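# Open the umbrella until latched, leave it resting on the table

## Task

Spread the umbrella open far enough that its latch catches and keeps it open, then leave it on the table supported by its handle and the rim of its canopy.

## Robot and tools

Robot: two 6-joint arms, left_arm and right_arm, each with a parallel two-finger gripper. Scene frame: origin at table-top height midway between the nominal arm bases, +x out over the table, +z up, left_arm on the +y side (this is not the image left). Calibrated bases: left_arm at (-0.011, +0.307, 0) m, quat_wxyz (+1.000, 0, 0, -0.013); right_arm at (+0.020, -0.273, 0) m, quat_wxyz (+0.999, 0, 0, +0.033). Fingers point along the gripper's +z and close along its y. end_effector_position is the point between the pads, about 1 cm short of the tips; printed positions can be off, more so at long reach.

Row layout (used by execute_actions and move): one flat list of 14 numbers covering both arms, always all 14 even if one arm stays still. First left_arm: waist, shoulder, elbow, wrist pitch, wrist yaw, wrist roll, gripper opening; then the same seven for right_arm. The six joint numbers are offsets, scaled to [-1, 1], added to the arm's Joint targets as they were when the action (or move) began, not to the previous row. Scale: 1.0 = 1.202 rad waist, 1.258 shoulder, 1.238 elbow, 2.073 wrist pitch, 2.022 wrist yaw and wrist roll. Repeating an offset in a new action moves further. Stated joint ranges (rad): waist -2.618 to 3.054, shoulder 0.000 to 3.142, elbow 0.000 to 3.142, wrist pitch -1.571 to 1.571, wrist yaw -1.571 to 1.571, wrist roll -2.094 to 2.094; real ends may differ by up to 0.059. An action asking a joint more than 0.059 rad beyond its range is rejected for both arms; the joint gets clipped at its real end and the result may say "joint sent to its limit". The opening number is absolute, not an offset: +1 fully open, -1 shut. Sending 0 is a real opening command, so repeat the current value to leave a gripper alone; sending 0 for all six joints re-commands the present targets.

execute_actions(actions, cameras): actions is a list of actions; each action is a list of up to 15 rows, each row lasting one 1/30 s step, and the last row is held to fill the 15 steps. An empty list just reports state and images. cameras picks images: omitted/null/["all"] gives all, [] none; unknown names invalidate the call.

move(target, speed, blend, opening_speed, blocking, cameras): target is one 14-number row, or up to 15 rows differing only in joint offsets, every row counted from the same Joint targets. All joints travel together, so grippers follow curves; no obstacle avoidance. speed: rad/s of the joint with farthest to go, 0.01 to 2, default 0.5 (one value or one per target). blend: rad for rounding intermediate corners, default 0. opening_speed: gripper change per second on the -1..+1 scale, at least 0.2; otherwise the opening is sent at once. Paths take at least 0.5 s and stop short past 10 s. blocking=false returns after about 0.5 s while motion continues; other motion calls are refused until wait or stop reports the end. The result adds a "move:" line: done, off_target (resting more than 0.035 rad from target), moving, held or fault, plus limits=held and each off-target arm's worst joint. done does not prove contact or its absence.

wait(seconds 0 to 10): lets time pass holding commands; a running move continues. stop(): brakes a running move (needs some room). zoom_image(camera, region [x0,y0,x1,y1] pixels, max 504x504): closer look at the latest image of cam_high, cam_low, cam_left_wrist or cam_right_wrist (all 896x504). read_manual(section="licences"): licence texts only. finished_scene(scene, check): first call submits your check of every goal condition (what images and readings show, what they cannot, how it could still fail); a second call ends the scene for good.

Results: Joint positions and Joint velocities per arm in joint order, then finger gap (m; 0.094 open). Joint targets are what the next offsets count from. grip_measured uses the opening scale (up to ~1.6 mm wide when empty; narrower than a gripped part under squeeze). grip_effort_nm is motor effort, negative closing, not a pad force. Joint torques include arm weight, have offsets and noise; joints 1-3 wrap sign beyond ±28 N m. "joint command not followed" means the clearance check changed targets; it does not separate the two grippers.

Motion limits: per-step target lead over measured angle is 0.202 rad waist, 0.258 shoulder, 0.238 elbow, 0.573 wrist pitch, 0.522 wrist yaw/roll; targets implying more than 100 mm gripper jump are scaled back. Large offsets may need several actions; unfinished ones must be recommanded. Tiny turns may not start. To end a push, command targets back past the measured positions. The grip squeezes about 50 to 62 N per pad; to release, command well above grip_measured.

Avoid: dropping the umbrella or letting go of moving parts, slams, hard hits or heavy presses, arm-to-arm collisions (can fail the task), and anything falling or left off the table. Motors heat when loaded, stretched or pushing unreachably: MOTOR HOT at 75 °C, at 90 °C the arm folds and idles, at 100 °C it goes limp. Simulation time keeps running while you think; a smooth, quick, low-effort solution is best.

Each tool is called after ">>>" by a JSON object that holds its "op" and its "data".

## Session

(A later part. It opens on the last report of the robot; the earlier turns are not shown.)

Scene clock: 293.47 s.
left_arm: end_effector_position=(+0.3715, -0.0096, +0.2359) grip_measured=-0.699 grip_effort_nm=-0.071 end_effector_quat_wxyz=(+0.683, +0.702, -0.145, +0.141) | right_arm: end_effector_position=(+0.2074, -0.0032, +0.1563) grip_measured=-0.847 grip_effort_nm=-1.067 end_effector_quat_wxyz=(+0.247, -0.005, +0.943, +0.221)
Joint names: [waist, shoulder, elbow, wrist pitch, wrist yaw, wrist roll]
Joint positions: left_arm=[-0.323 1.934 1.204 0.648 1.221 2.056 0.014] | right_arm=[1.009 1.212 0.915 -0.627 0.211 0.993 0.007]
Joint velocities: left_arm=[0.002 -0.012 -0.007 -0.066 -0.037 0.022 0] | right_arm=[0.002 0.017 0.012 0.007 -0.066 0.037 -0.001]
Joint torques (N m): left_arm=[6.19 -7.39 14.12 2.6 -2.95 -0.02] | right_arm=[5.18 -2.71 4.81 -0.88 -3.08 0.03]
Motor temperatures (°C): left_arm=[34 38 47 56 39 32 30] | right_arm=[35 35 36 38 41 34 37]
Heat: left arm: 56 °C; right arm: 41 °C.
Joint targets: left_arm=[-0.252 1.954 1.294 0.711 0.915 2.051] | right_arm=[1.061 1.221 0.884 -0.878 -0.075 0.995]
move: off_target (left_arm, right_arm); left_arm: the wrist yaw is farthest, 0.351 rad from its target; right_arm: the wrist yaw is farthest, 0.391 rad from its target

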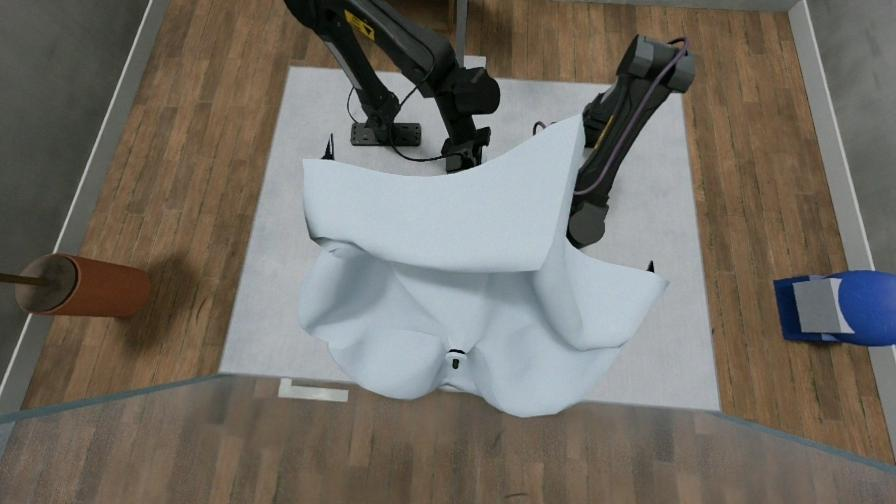

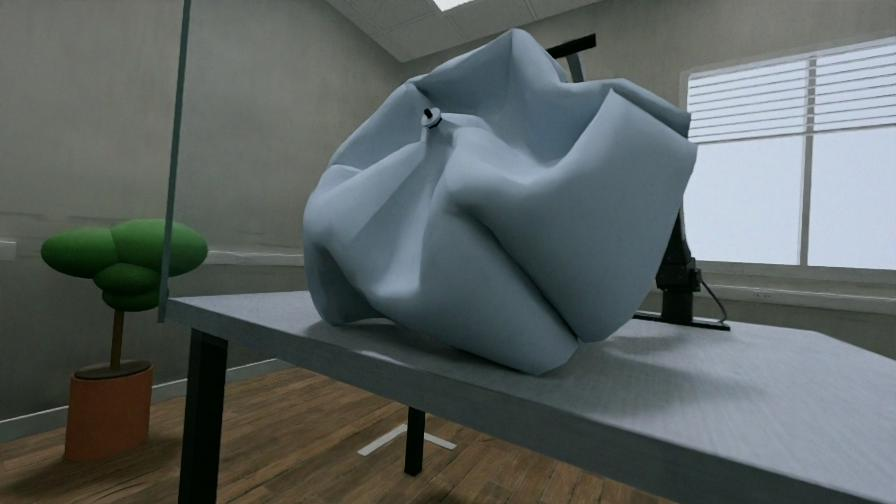

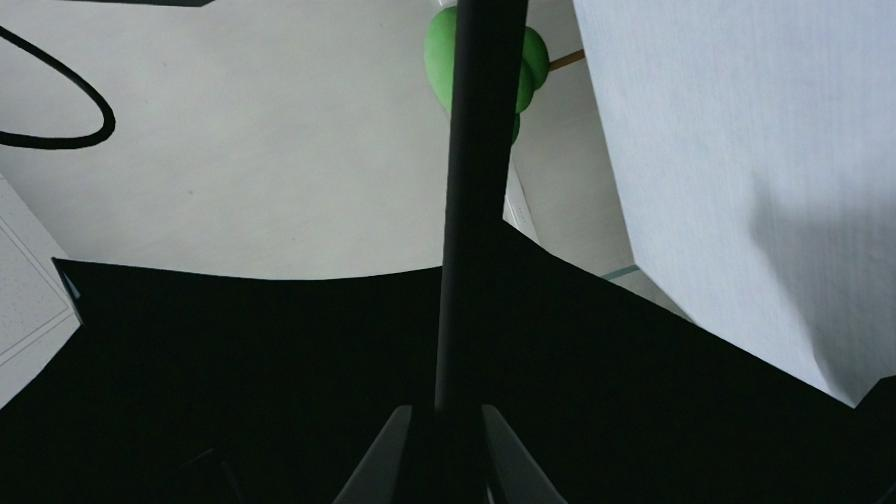

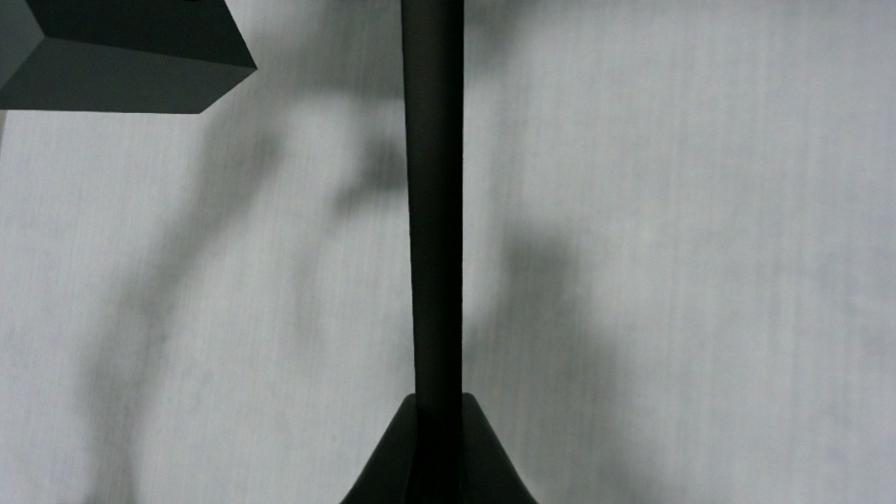

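>>> {"op": "wait", "data": {"seconds": 0.5, "cameras": ["cam_low"]}}

Scene clock: 307.97 s.
left_arm: end_effector_position=(+0.3715, -0.0096, +0.2360) grip_measured=-0.699 grip_effort_nm=-0.071 end_effector_quat_wxyz=(+0.683, +0.702, -0.145, +0.142) | right_arm: end_effector_position=(+0.2074, -0.0032, +0.1563) grip_measured=-0.847 grip_effort_nm=-1.067 end_effector_quat_wxyz=(+0.247, -0.005, +0.943, +0.221)
Joint names: [waist, shoulder, elbow, wrist pitch, wrist yaw, wrist roll]
Joint positions: left_arm=[-0.323 1.934 1.205 0.647 1.221 2.057 0.014] | right_arm=[1.009 1.212 0.915 -0.627 0.211 0.993 0.007]
Joint velocities: left_arm=[-0.007 -0.002 0.012 -0.037 -0.037 -0.037 -0.001] | right_arm=[0.002 0.002 -0.017 -0.007 0.007 -0.022 -0.001]
Joint torques (N m): left_arm=[6.17 -7.39 14.23 2.6 -2.95 -0.02] | right_arm=[5.18 -2.7 4.83 -0.87 -3.09 0.03]
Motor temperatures (°C): left_arm=[35 38 49 55 43 32 30] | right_arm=[35 35 36 37 44 34 37]
Heat: left arm: 55 °C; right arm: 44 °C.
Joint targets: left_arm=[-0.252 1.954 1.294 0.711 0.915 2.051] | right_arm=[1.061 1.221 0.884 -0.878 -0.075 0.995]
Tool commands: left_gripper/opening=-0.7 right_gripper/opening=-1.0
wait: 0.50 s; at rest from the start
Images, in order (width x height): cam_low 896x504.

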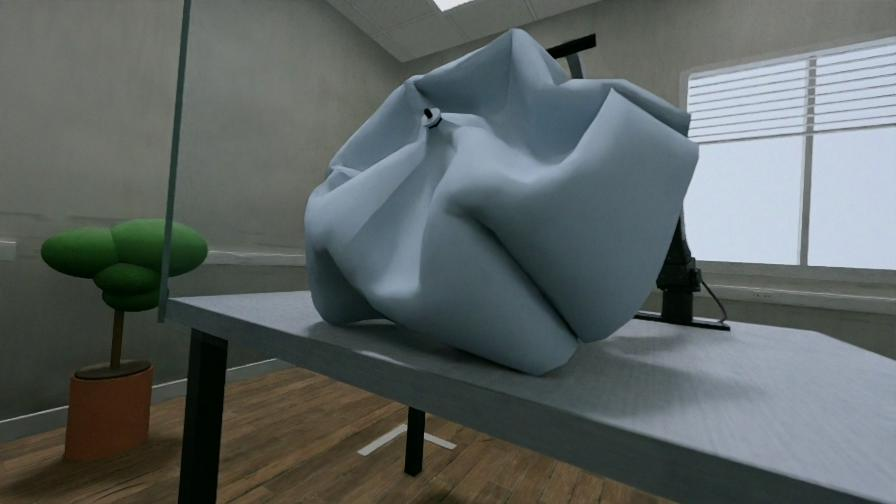

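>>> {"op": "wait", "data": {"seconds": 0}}

>>> {"op": "zoom_image", "data": {"camera": "cam_left_wrist", "region": [240, 300, 620, 504]}}

>>> {"op": "zoom_image", "data": {"camera": "cam_high", "region": [280, 90, 700, 430]}}

>>> {"op": "zoom_image", "data": {"camera": "cam_low", "region": [290, 10, 720, 400]}}

Scene clock: 339.20 s.
left_arm: end_effector_position=(+0.3715, -0.0096, +0.2360) grip_measured=-0.699 grip_effort_nm=-0.071 end_effector_quat_wxyz=(+0.683, +0.702, -0.145, +0.142) | right_arm: end_effector_position=(+0.2074, -0.0032, +0.1563) grip_measured=-0.847 grip_effort_nm=-1.067 end_effector_quat_wxyz=(+0.247, -0.005, +0.943, +0.221)
Joint names: [waist, shoulder, elbow, wrist pitch, wrist yaw, wrist roll]
Joint positions: left_arm=[-0.323 1.934 1.205 0.647 1.221 2.057 0.014] | right_arm=[1.009 1.212 0.915 -0.627 0.211 0.993 0.007]
Joint velocities: left_arm=[0.002 -0.017 -0.007 -0.007 -0.037 -0.022 -0.001] | right_arm=[-0.012 -0.002 -0.012 -0.051 -0.051 0.037 0.001]
Joint torques (N m): left_arm=[6.2 -7.42 14.22 2.59 -2.95 -0.02] | right_arm=[5.19 -2.73 4.83 -0.86 -3.1 0.03]
Motor temperatures (°C): left_arm=[35 38 50 55 48 31 30] | right_arm=[35 35 36 37 48 34 37]
Heat: left arm: 55 °C; right arm: 48 °C.
Joint targets: left_arm=[-0.252 1.954 1.294 0.711 0.915 2.051] | right_arm=[1.061 1.221 0.884 -0.878 -0.075 0.995]
Tool commands: left_gripper/opening=-0.7 right_gripper/opening=-1.0

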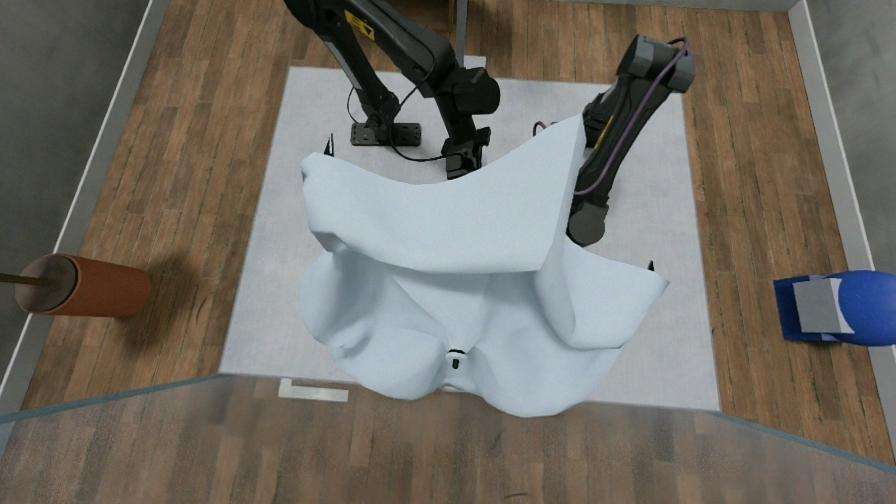

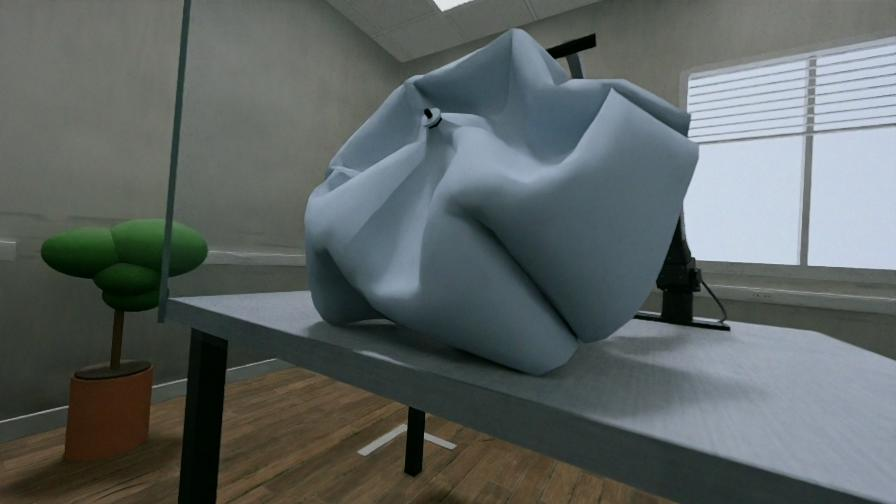

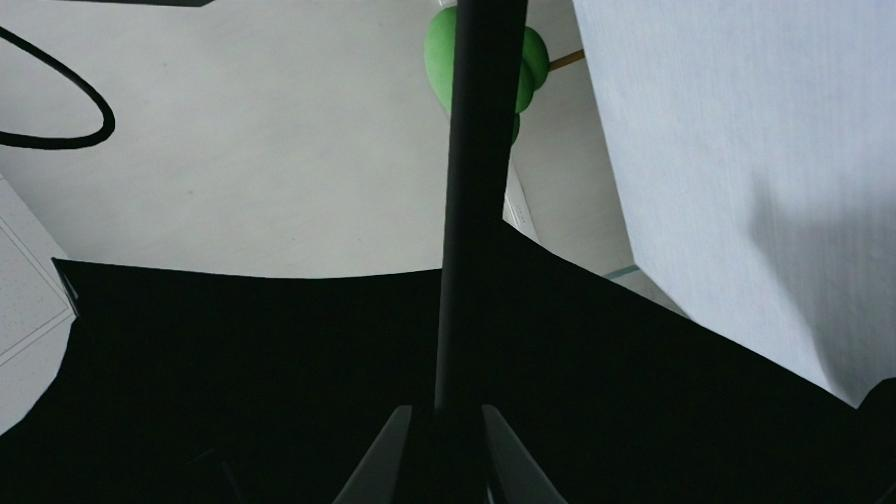

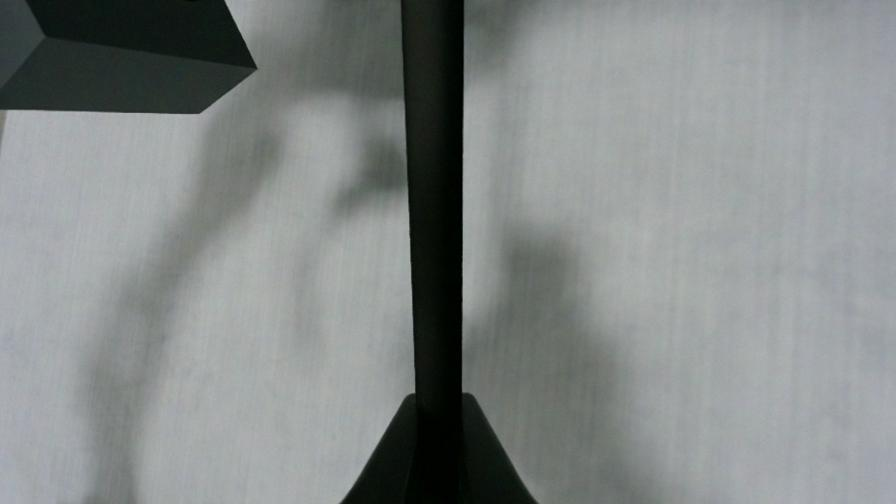

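Scaled by 1.326 from the camera's 896x504 image, which has a finer 1280x720 frame.

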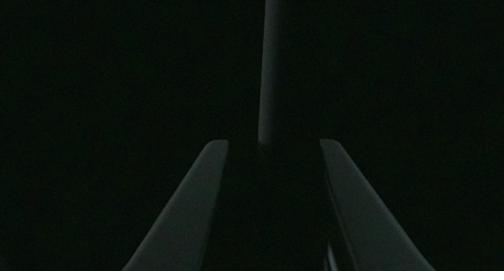

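Scaled by 1.200 from the camera's 896x504 image, which has a finer 1280x720 frame.

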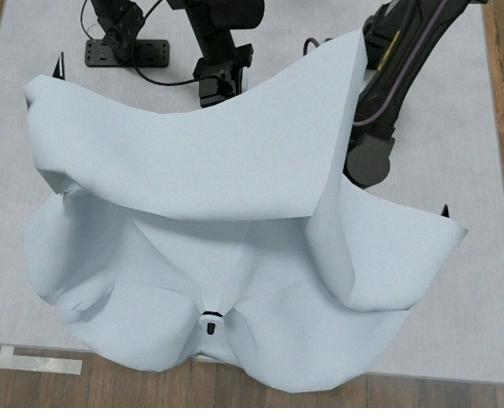

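Scaled by 1.172 from the camera's 896x504 image, which has a finer 1280x720 frame.

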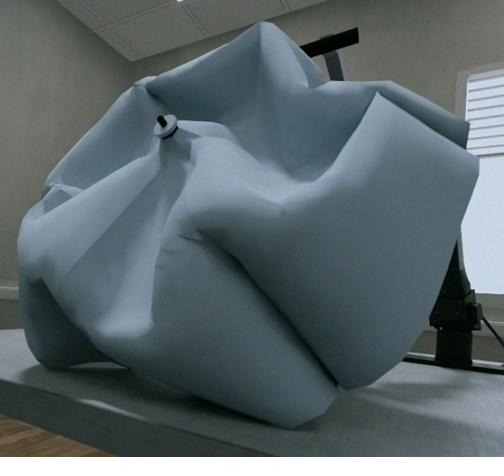

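>>> {"op": "move", "data": {"target": [0,0,0,0,0,0,-0.70,0.3469,0.0366,-0.2221,0.2644,0.3586,0.1147,-1], "speed": 0.3}}

Scene clock: 405.37 s.
left_arm: end_effector_position=(+0.3503, -0.0071, +0.2472) grip_measured=-0.699 grip_effort_nm=-0.076 end_effector_quat_wxyz=(+0.694, +0.673, -0.218, +0.131) | right_arm: end_effector_position=(+0.1833, +0.0042, +0.1390) grip_measured=-0.847 grip_effort_nm=-1.057 end_effector_quat_wxyz=(+0.454, +0.032, +0.864, +0.215)
Joint names: [waist, shoulder, elbow, wrist pitch, wrist yaw, wrist roll]
Joint positions: left_arm=[-0.319 1.934 1.211 0.714 1.353 2.079 0.014] | right_arm=[1.404 1.244 0.649 -0.272 0.862 1.209 0.007]
Joint velocities: left_arm=[-0.012 0.007 -0.002 -0.022 -0.007 -0.037 0] | right_arm=[-0.007 -0.007 -0.002 -0.022 0.007 -0.007 -0.001]
Joint torques (N m): left_arm=[5.08 -7.51 12.71 1.76 -3.73 -0.23] | right_arm=[7.41 -1.63 3.71 0.81 -1.99 0.18]
Motor temperatures (°C): left_arm=[36 38 51 56 56 31 30] | right_arm=[36 35 35 36 54 34 38]
Heat: left arm: 56 °C; right arm: 54 °C.
Joint targets: left_arm=[-0.261 1.951 1.283 0.711 0.973 2.054] | right_arm=[1.478 1.267 0.609 -0.330 0.650 1.226]
move: off_target (left_arm, right_arm); left_arm: the wrist yaw is farthest, 0.438 rad from its target; right_arm: the wrist yaw is farthest, 0.212 rad from its target

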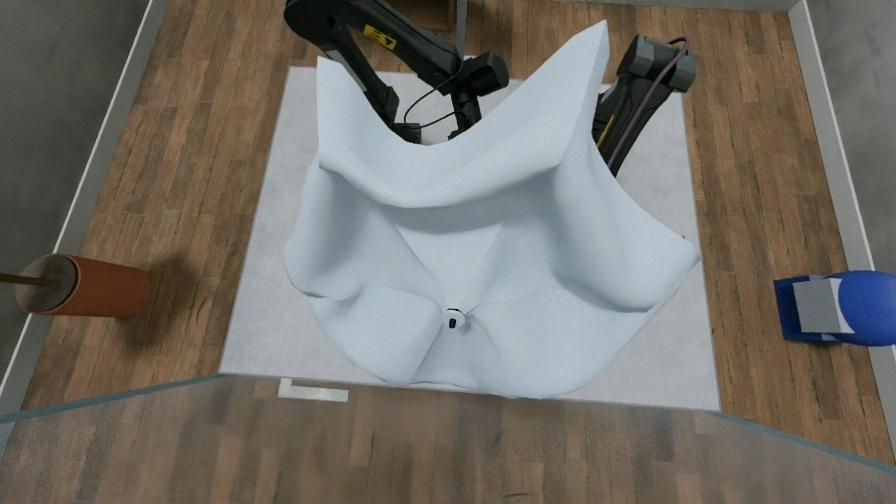

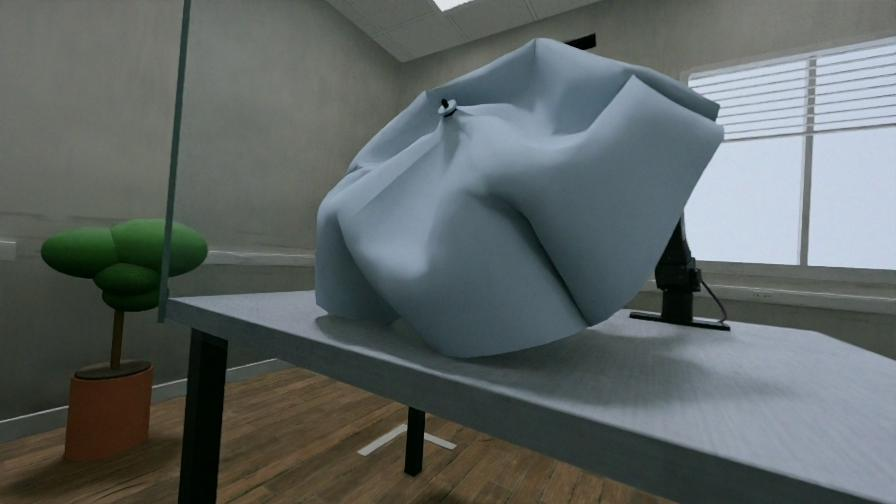

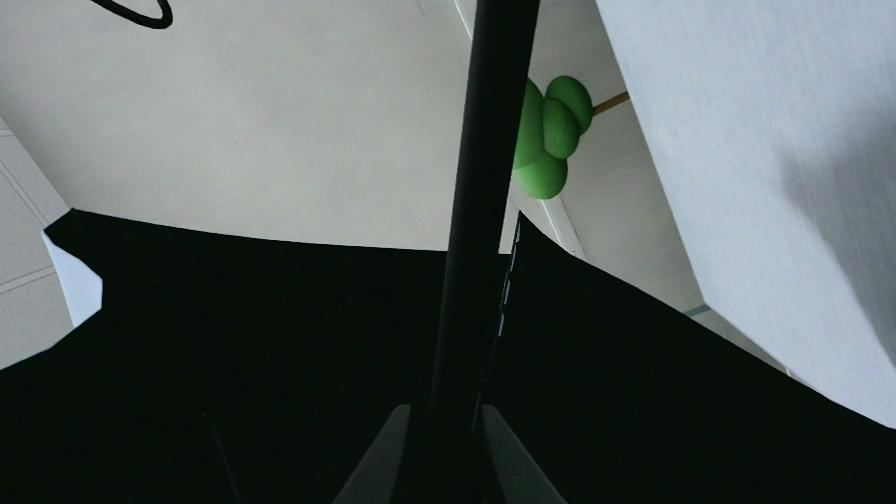

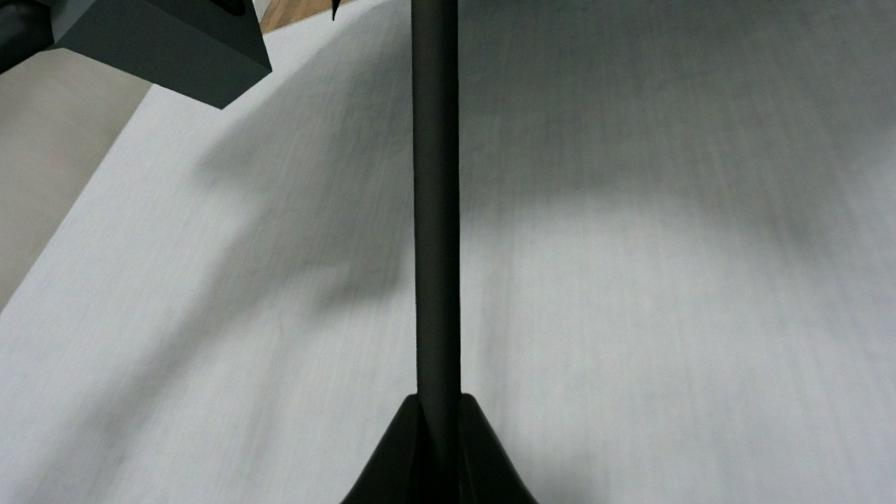

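>>> {"op": "move", "data": {"target": [-0.0923,-0.0485,-0.1414,0.1026,-0.0806,0.0178,-0.70,0,0,0,0,0,0,-1], "speed": 0.3}}

Scene clock: 419.70 s.
left_arm: end_effector_position=(+0.3458, -0.0314, +0.2523) grip_measured=-0.699 grip_effort_nm=-0.090 end_effector_quat_wxyz=(+0.687, +0.654, -0.211, +0.235) | right_arm: end_effector_position=(+0.1835, +0.0032, +0.1396) grip_measured=-0.847 grip_effort_nm=-1.067 end_effector_quat_wxyz=(+0.456, +0.049, +0.860, +0.223)
Joint names: [waist, shoulder, elbow, wrist pitch, wrist yaw, wrist roll]
Joint positions: left_arm=[-0.402 1.9 1.095 0.932 1.123 2.097 0.014] | right_arm=[1.409 1.244 0.643 -0.263 0.879 1.247 0.007]
Joint velocities: left_arm=[-0.012 -0.007 0.012 0.066 -0.007 0.022 0] | right_arm=[0.002 0.012 -0.007 -0.095 0.066 0.007 -0.001]
Joint torques (N m): left_arm=[2.61 -9.05 7.64 1.85 -3.13 -0.03] | right_arm=[6.84 -1.62 4.25 0.74 -2.19 -0.18]
Motor temperatures (°C): left_arm=[36 37 48 53 61 31 30] | right_arm=[36 35 35 36 51 34 38]
Heat: left arm: 61 °C; right arm: 51 °C.
Joint targets: left_arm=[-0.372 1.891 1.108 0.924 0.810 2.091] | right_arm=[1.477 1.267 0.609 -0.330 0.650 1.226]
move: off_target (left_arm, right_arm); left_arm: the wrist yaw is farthest, 0.313 rad from its target; right_arm: the wrist yaw is farthest, 0.229 rad from its target

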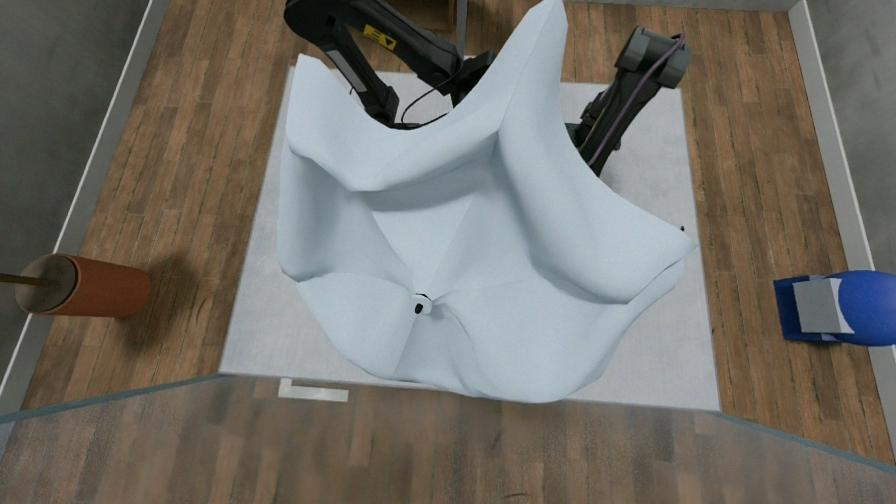

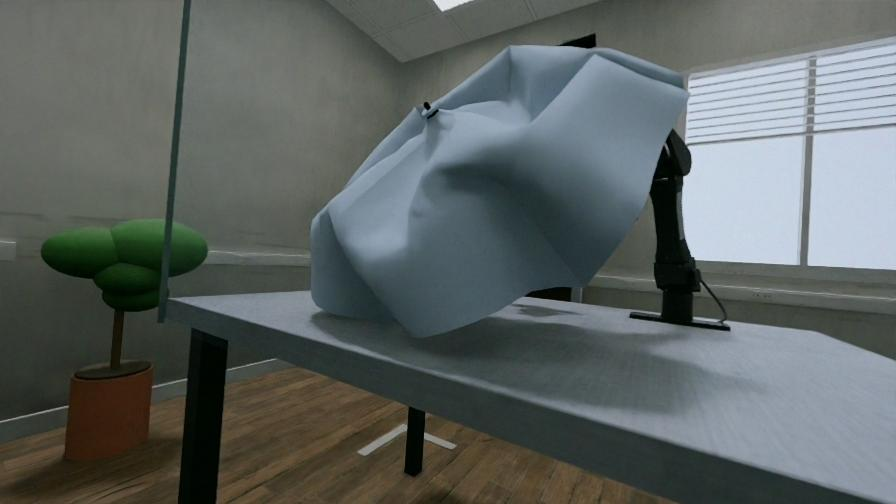

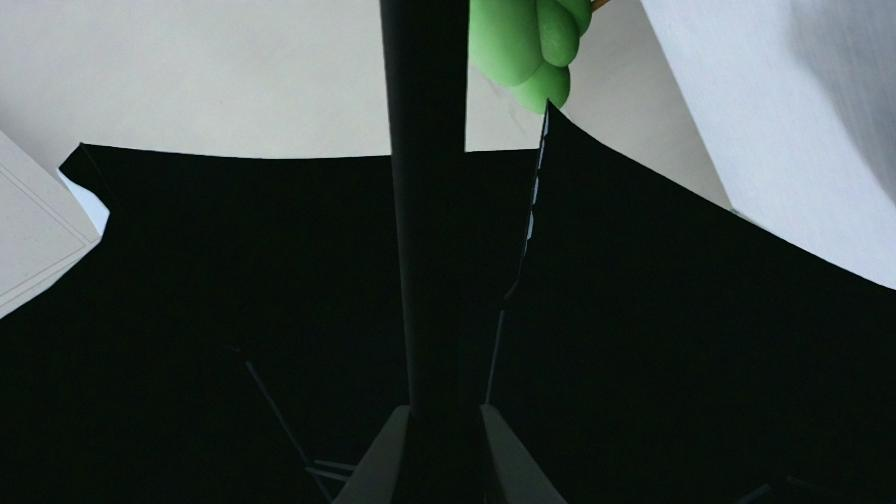

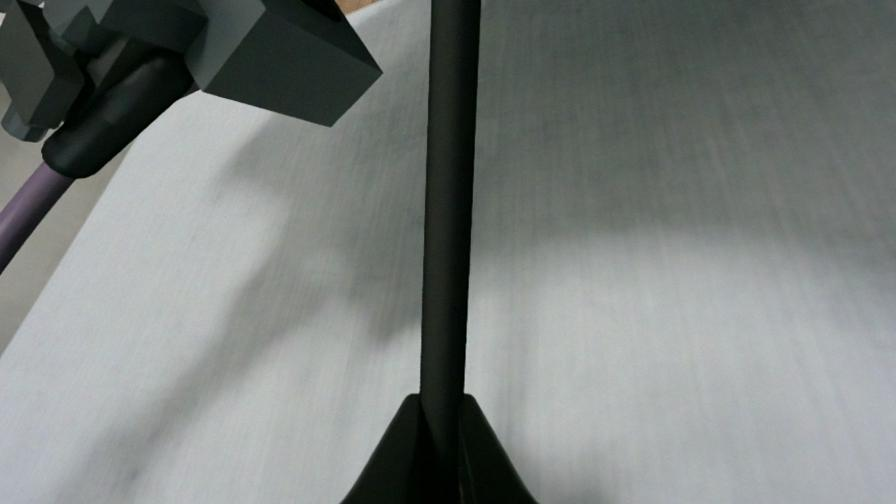

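>>> {"op": "move", "data": {"target": [0.0225,0.0668,0.2197,-0.0936,-0.089,0.0,-0.70,0.0208,0,0,-0.0145,-0.0495,0,-1], "speed": 0.2}}

Scene clock: 433.63 s.
left_arm: end_effector_position=(+0.3607, -0.0418, +0.2993) grip_measured=-0.698 grip_effort_nm=-0.090 end_effector_quat_wxyz=(+0.691, +0.638, -0.236, +0.243) | right_arm: end_effector_position=(+0.1837, +0.0015, +0.1423) grip_measured=-0.847 grip_effort_nm=-1.062 end_effector_quat_wxyz=(+0.467, +0.047, +0.856, +0.218)
Joint names: [waist, shoulder, elbow, wrist pitch, wrist yaw, wrist roll]
Joint positions: left_arm=[-0.404 1.912 1.291 0.803 1.152 2.097 0.014] | right_arm=[1.419 1.244 0.643 -0.266 0.908 1.241 0.007]
Joint velocities: left_arm=[-0.002 0.007 -0.002 -0.066 -0.095 -0.022 0] | right_arm=[-0.002 0.007 0.012 0.022 -0.095 0.022 -0.003]
Joint torques (N m): left_arm=[3.9 -5.48 12.66 1.3 -3.98 -0.01] | right_arm=[8.28 -1.61 4.26 0.49 -3.62 -0.11]
Motor temperatures (°C): left_arm=[35 38 46 52 62 31 30] | right_arm=[36 35 35 36 51 34 38]
Heat: left arm: 62 °C; right arm: 51 °C.
Joint targets: left_arm=[-0.359 1.959 1.358 0.748 0.757 2.092] | right_arm=[1.502 1.267 0.609 -0.359 0.550 1.226]
move: off_target (left_arm, right_arm); left_arm: the wrist yaw is farthest, 0.522 rad from its target; right_arm: the wrist yaw is farthest, 0.358 rad from its target

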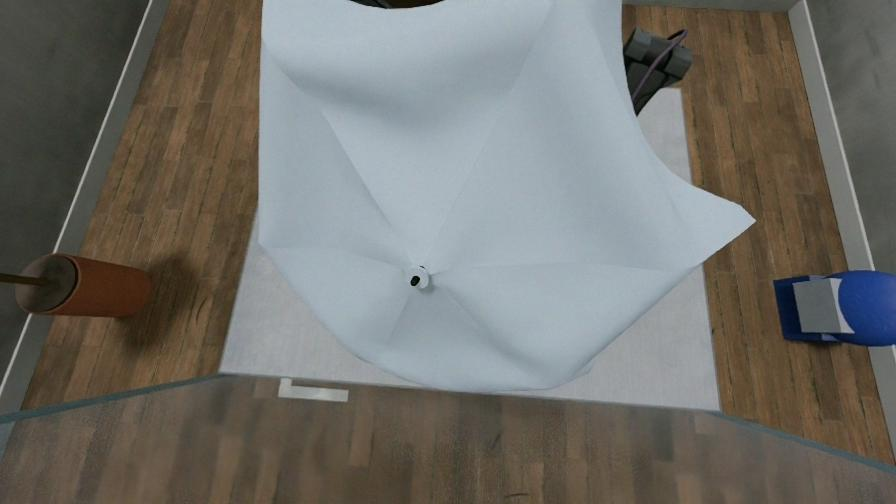

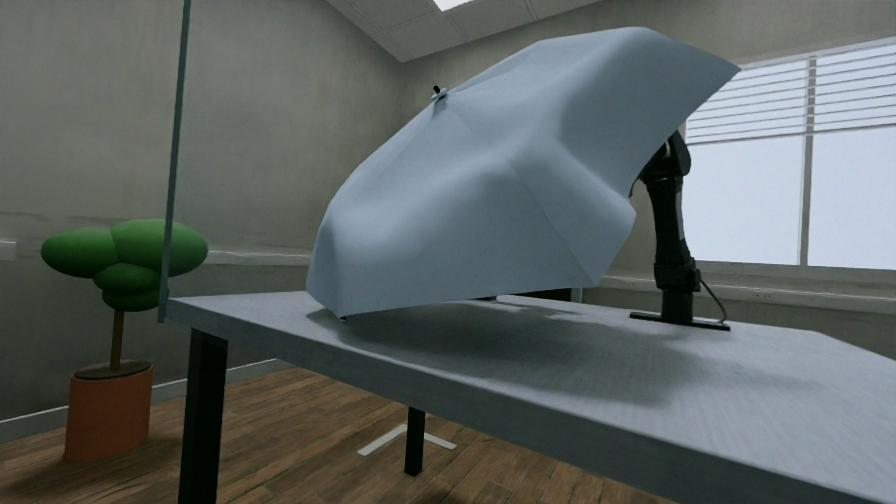

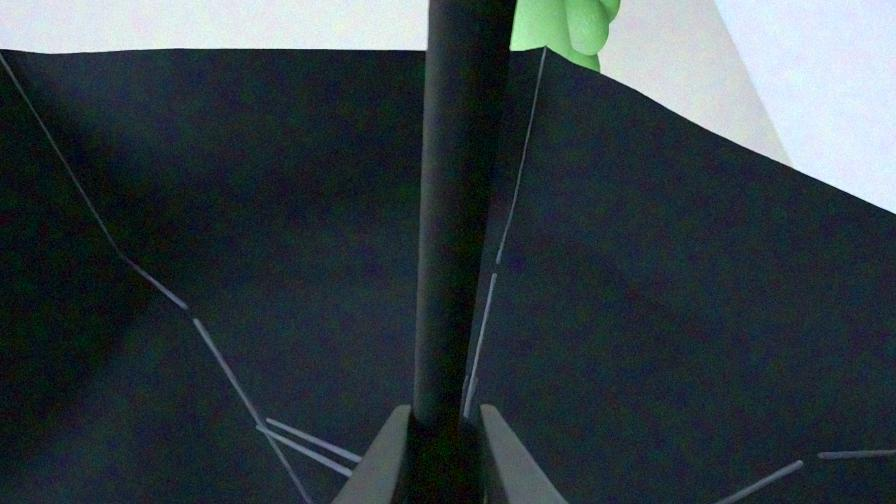

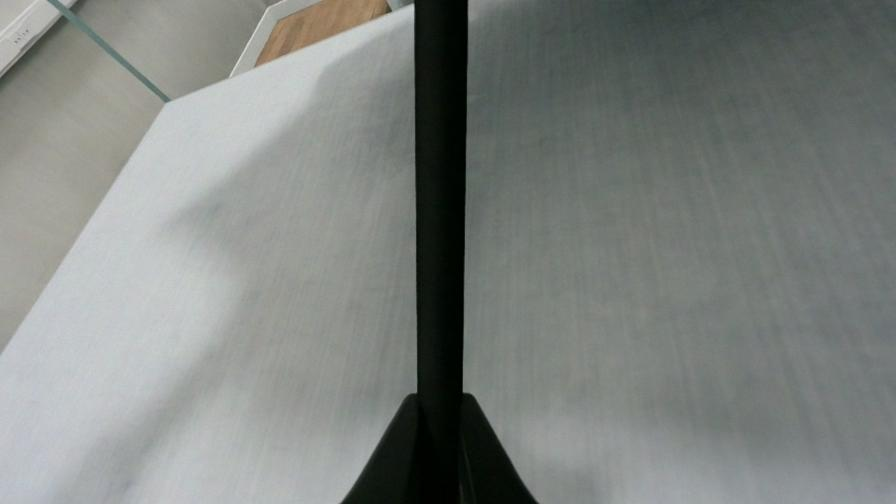

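>>> {"op": "move", "data": {"target": [0.0,0.0207,0.0961,-0.0232,-0.043,0.0,-0.70,0.0166,0,0,-0.01,-0.0396,0,-1], "speed": 0.15}}

Scene clock: 448.33 s.
left_arm: end_effector_position=(+0.3695, -0.0463, +0.3205) grip_measured=-0.698 grip_effort_nm=-0.095 end_effector_quat_wxyz=(+0.692, +0.631, -0.246, +0.249) | right_arm: end_effector_position=(+0.1839, +0.0003, +0.1457) grip_measured=-0.847 grip_effort_nm=-1.067 end_effector_quat_wxyz=(+0.473, +0.047, +0.852, +0.218)
Joint names: [waist, shoulder, elbow, wrist pitch, wrist yaw, wrist roll]
Joint positions: left_arm=[-0.404 1.931 1.392 0.748 1.159 2.097 0.014] | right_arm=[1.424 1.237 0.643 -0.268 0.924 1.236 0.007]
Joint velocities: left_arm=[0.007 0.007 0.012 -0.051 0.022 -0.022 0] | right_arm=[0.012 -0.017 0.007 0.022 -0.022 -0.022 -0.001]
Joint torques (N m): left_arm=[3.32 -5.83 13.18 1.43 -4.17 0] | right_arm=[8.39 -1.32 4.71 0.47 -3.94 -0.05]
Motor temperatures (°C): left_arm=[35 37 46 50 69 31 30] | right_arm=[36 34 35 35 57 34 38]
Heat: left arm: 69 °C; right arm: 57 °C.
Joint targets: left_arm=[-0.366 1.977 1.464 0.707 0.745 2.093] | right_arm=[1.508 1.263 0.614 -0.364 0.537 1.228]
move: off_target (left_arm, right_arm); left_arm: the wrist yaw is farthest, 0.489 rad from its target; right_arm: the wrist yaw is farthest, 0.454 rad from its target

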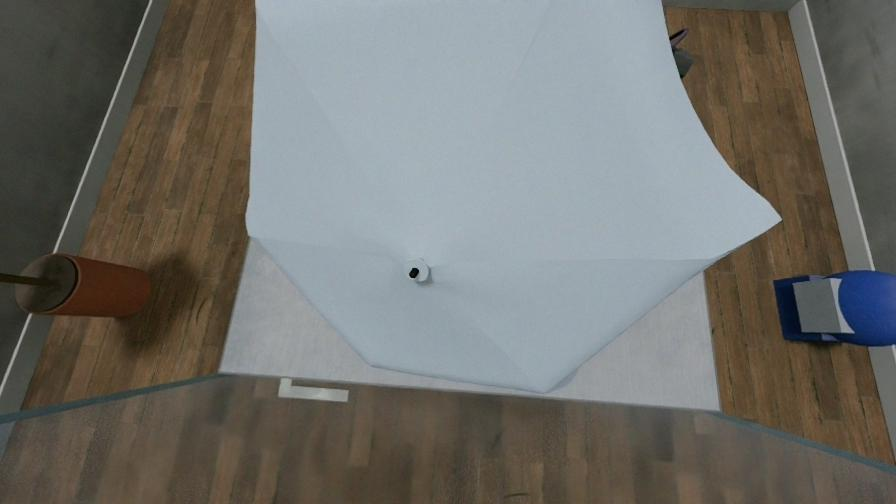

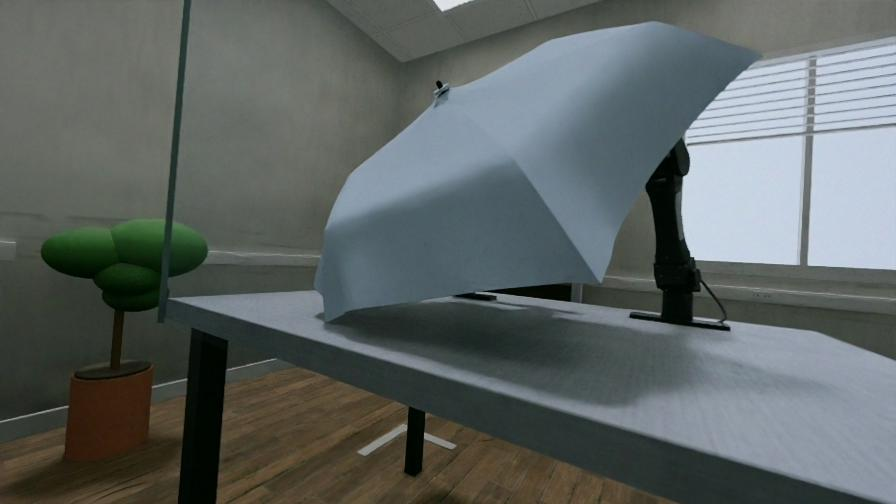

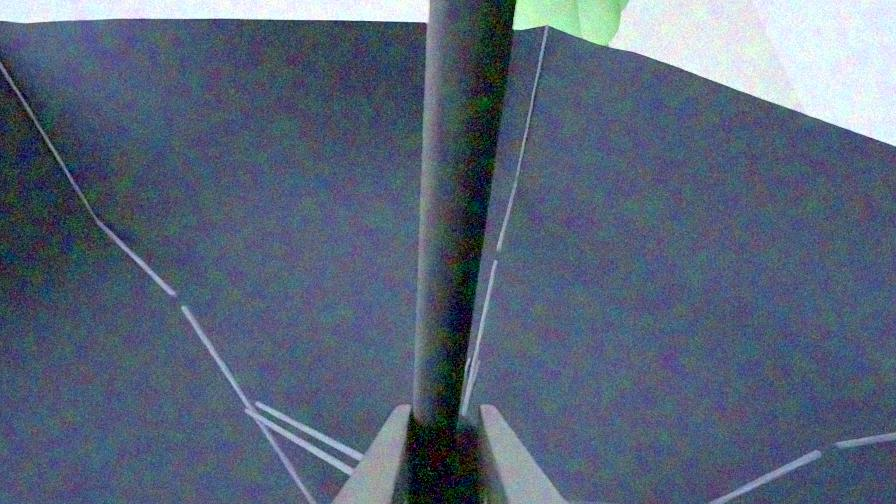

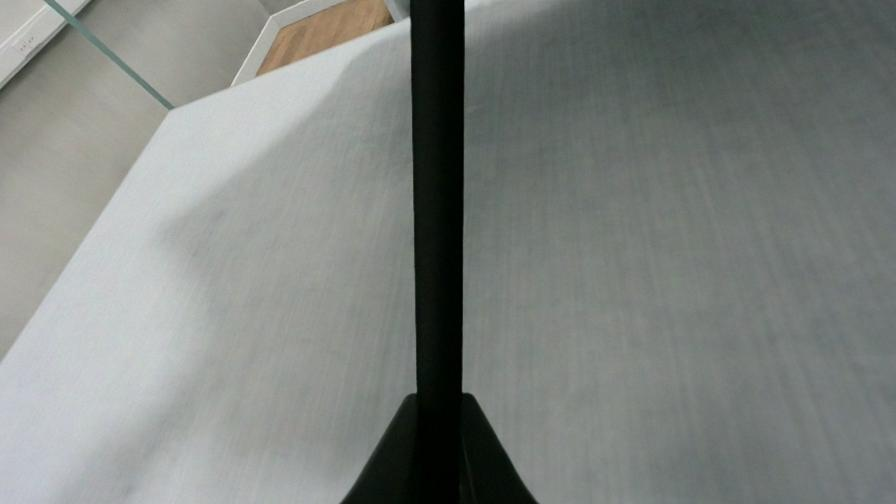

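>>> {"op": "move", "data": {"target": [0.0083,0.0207,0.0900,-0.0300,-0.040,0.0,-0.70,0.0166,0,0,-0.01,-0.0396,0,-1], "speed": 0.2}}

Scene clock: 450.77 s.
left_arm: end_effector_position=(+0.3759, -0.0504, +0.3338) grip_measured=-0.698 grip_effort_nm=-0.095 end_effector_quat_wxyz=(+0.693, +0.633, -0.248, +0.241) | right_arm: end_effector_position=(+0.1848, -0.0012, +0.1500) grip_measured=-0.847 grip_effort_nm=-1.057 end_effector_quat_wxyz=(+0.480, +0.050, +0.848, +0.219)
Joint names: [waist, shoulder, elbow, wrist pitch, wrist yaw, wrist roll]
Joint positions: left_arm=[-0.404 1.952 1.483 0.667 1.174 2.097 0.014] | right_arm=[1.427 1.227 0.643 -0.268 0.94 1.233 0.007]
Joint velocities: left_arm=[-0.002 -0.007 0.002 -0.022 0.007 -0.037 0] | right_arm=[-0.032 -0.007 0.002 0.081 -0.11 -0.037 0]
Joint torques (N m): left_arm=[3.43 -6.35 13.55 1.64 -4.17 0.01] | right_arm=[8.16 -1.07 5.16 0.5 -4.01 -0.04]
Motor temperatures (°C): left_arm=[35 37 46 50 70 31 30] | right_arm=[36 34 35 35 58 34 38]
Heat: left arm: 70 °C; right arm: 58 °C.
Joint targets: left_arm=[-0.365 1.993 1.558 0.649 0.760 2.094] | right_arm=[1.509 1.256 0.619 -0.362 0.548 1.229]
move: off_target (left_arm, right_arm); left_arm: the wrist yaw is farthest, 0.510 rad from its target; right_arm: the wrist yaw is farthest, 0.483 rad from its target

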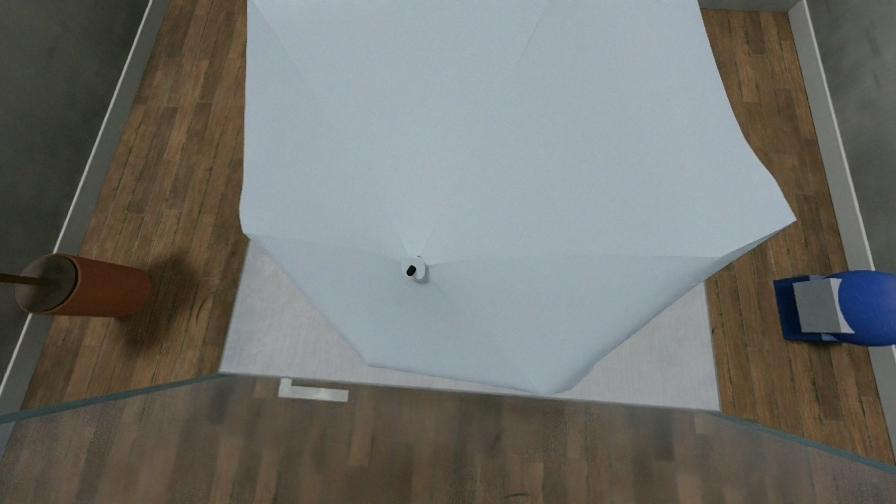

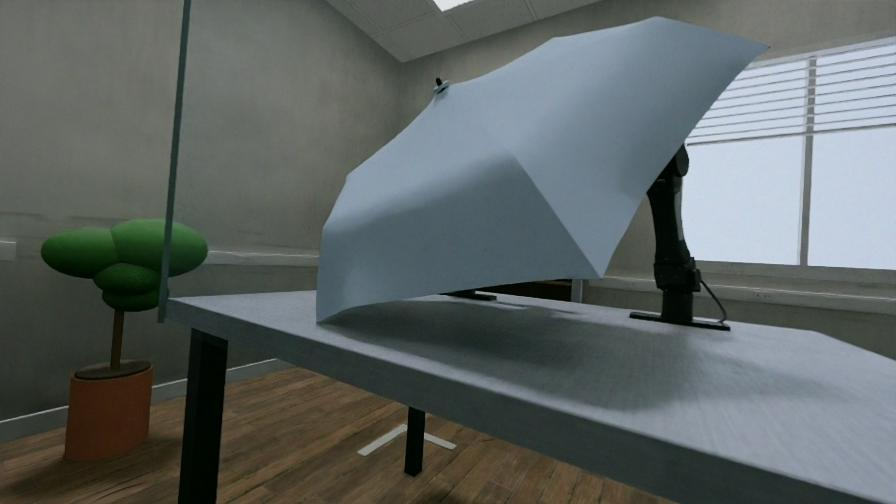

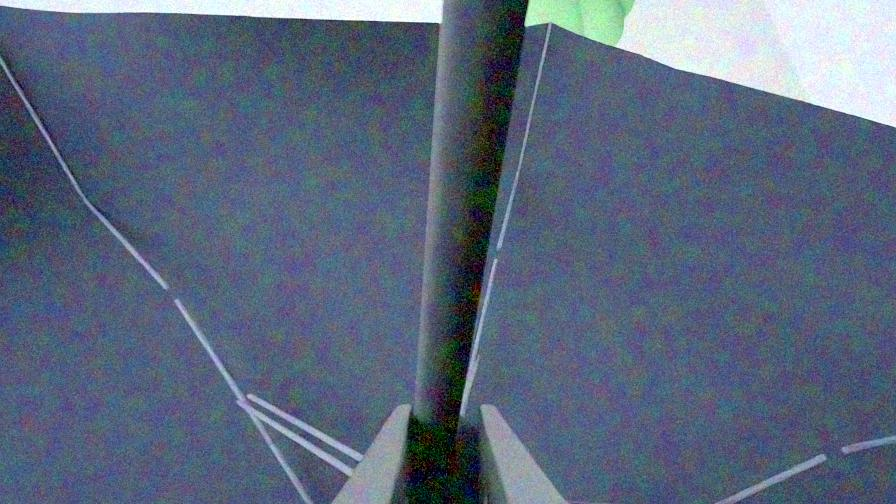

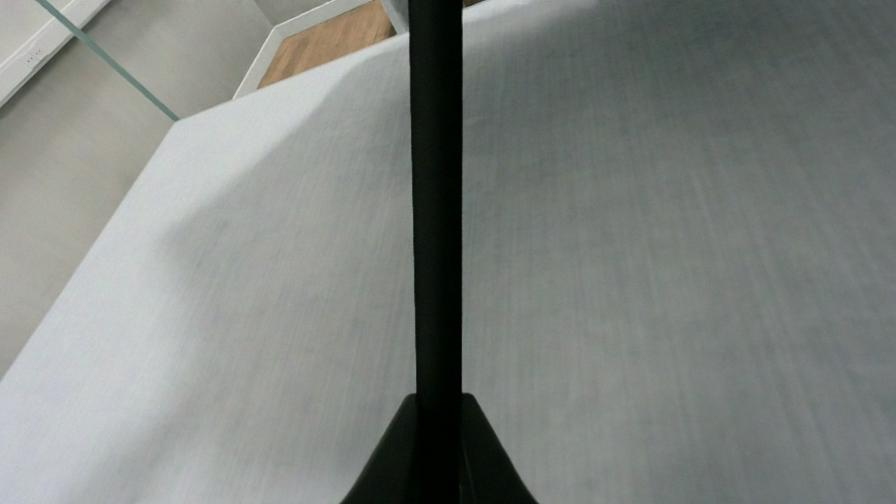

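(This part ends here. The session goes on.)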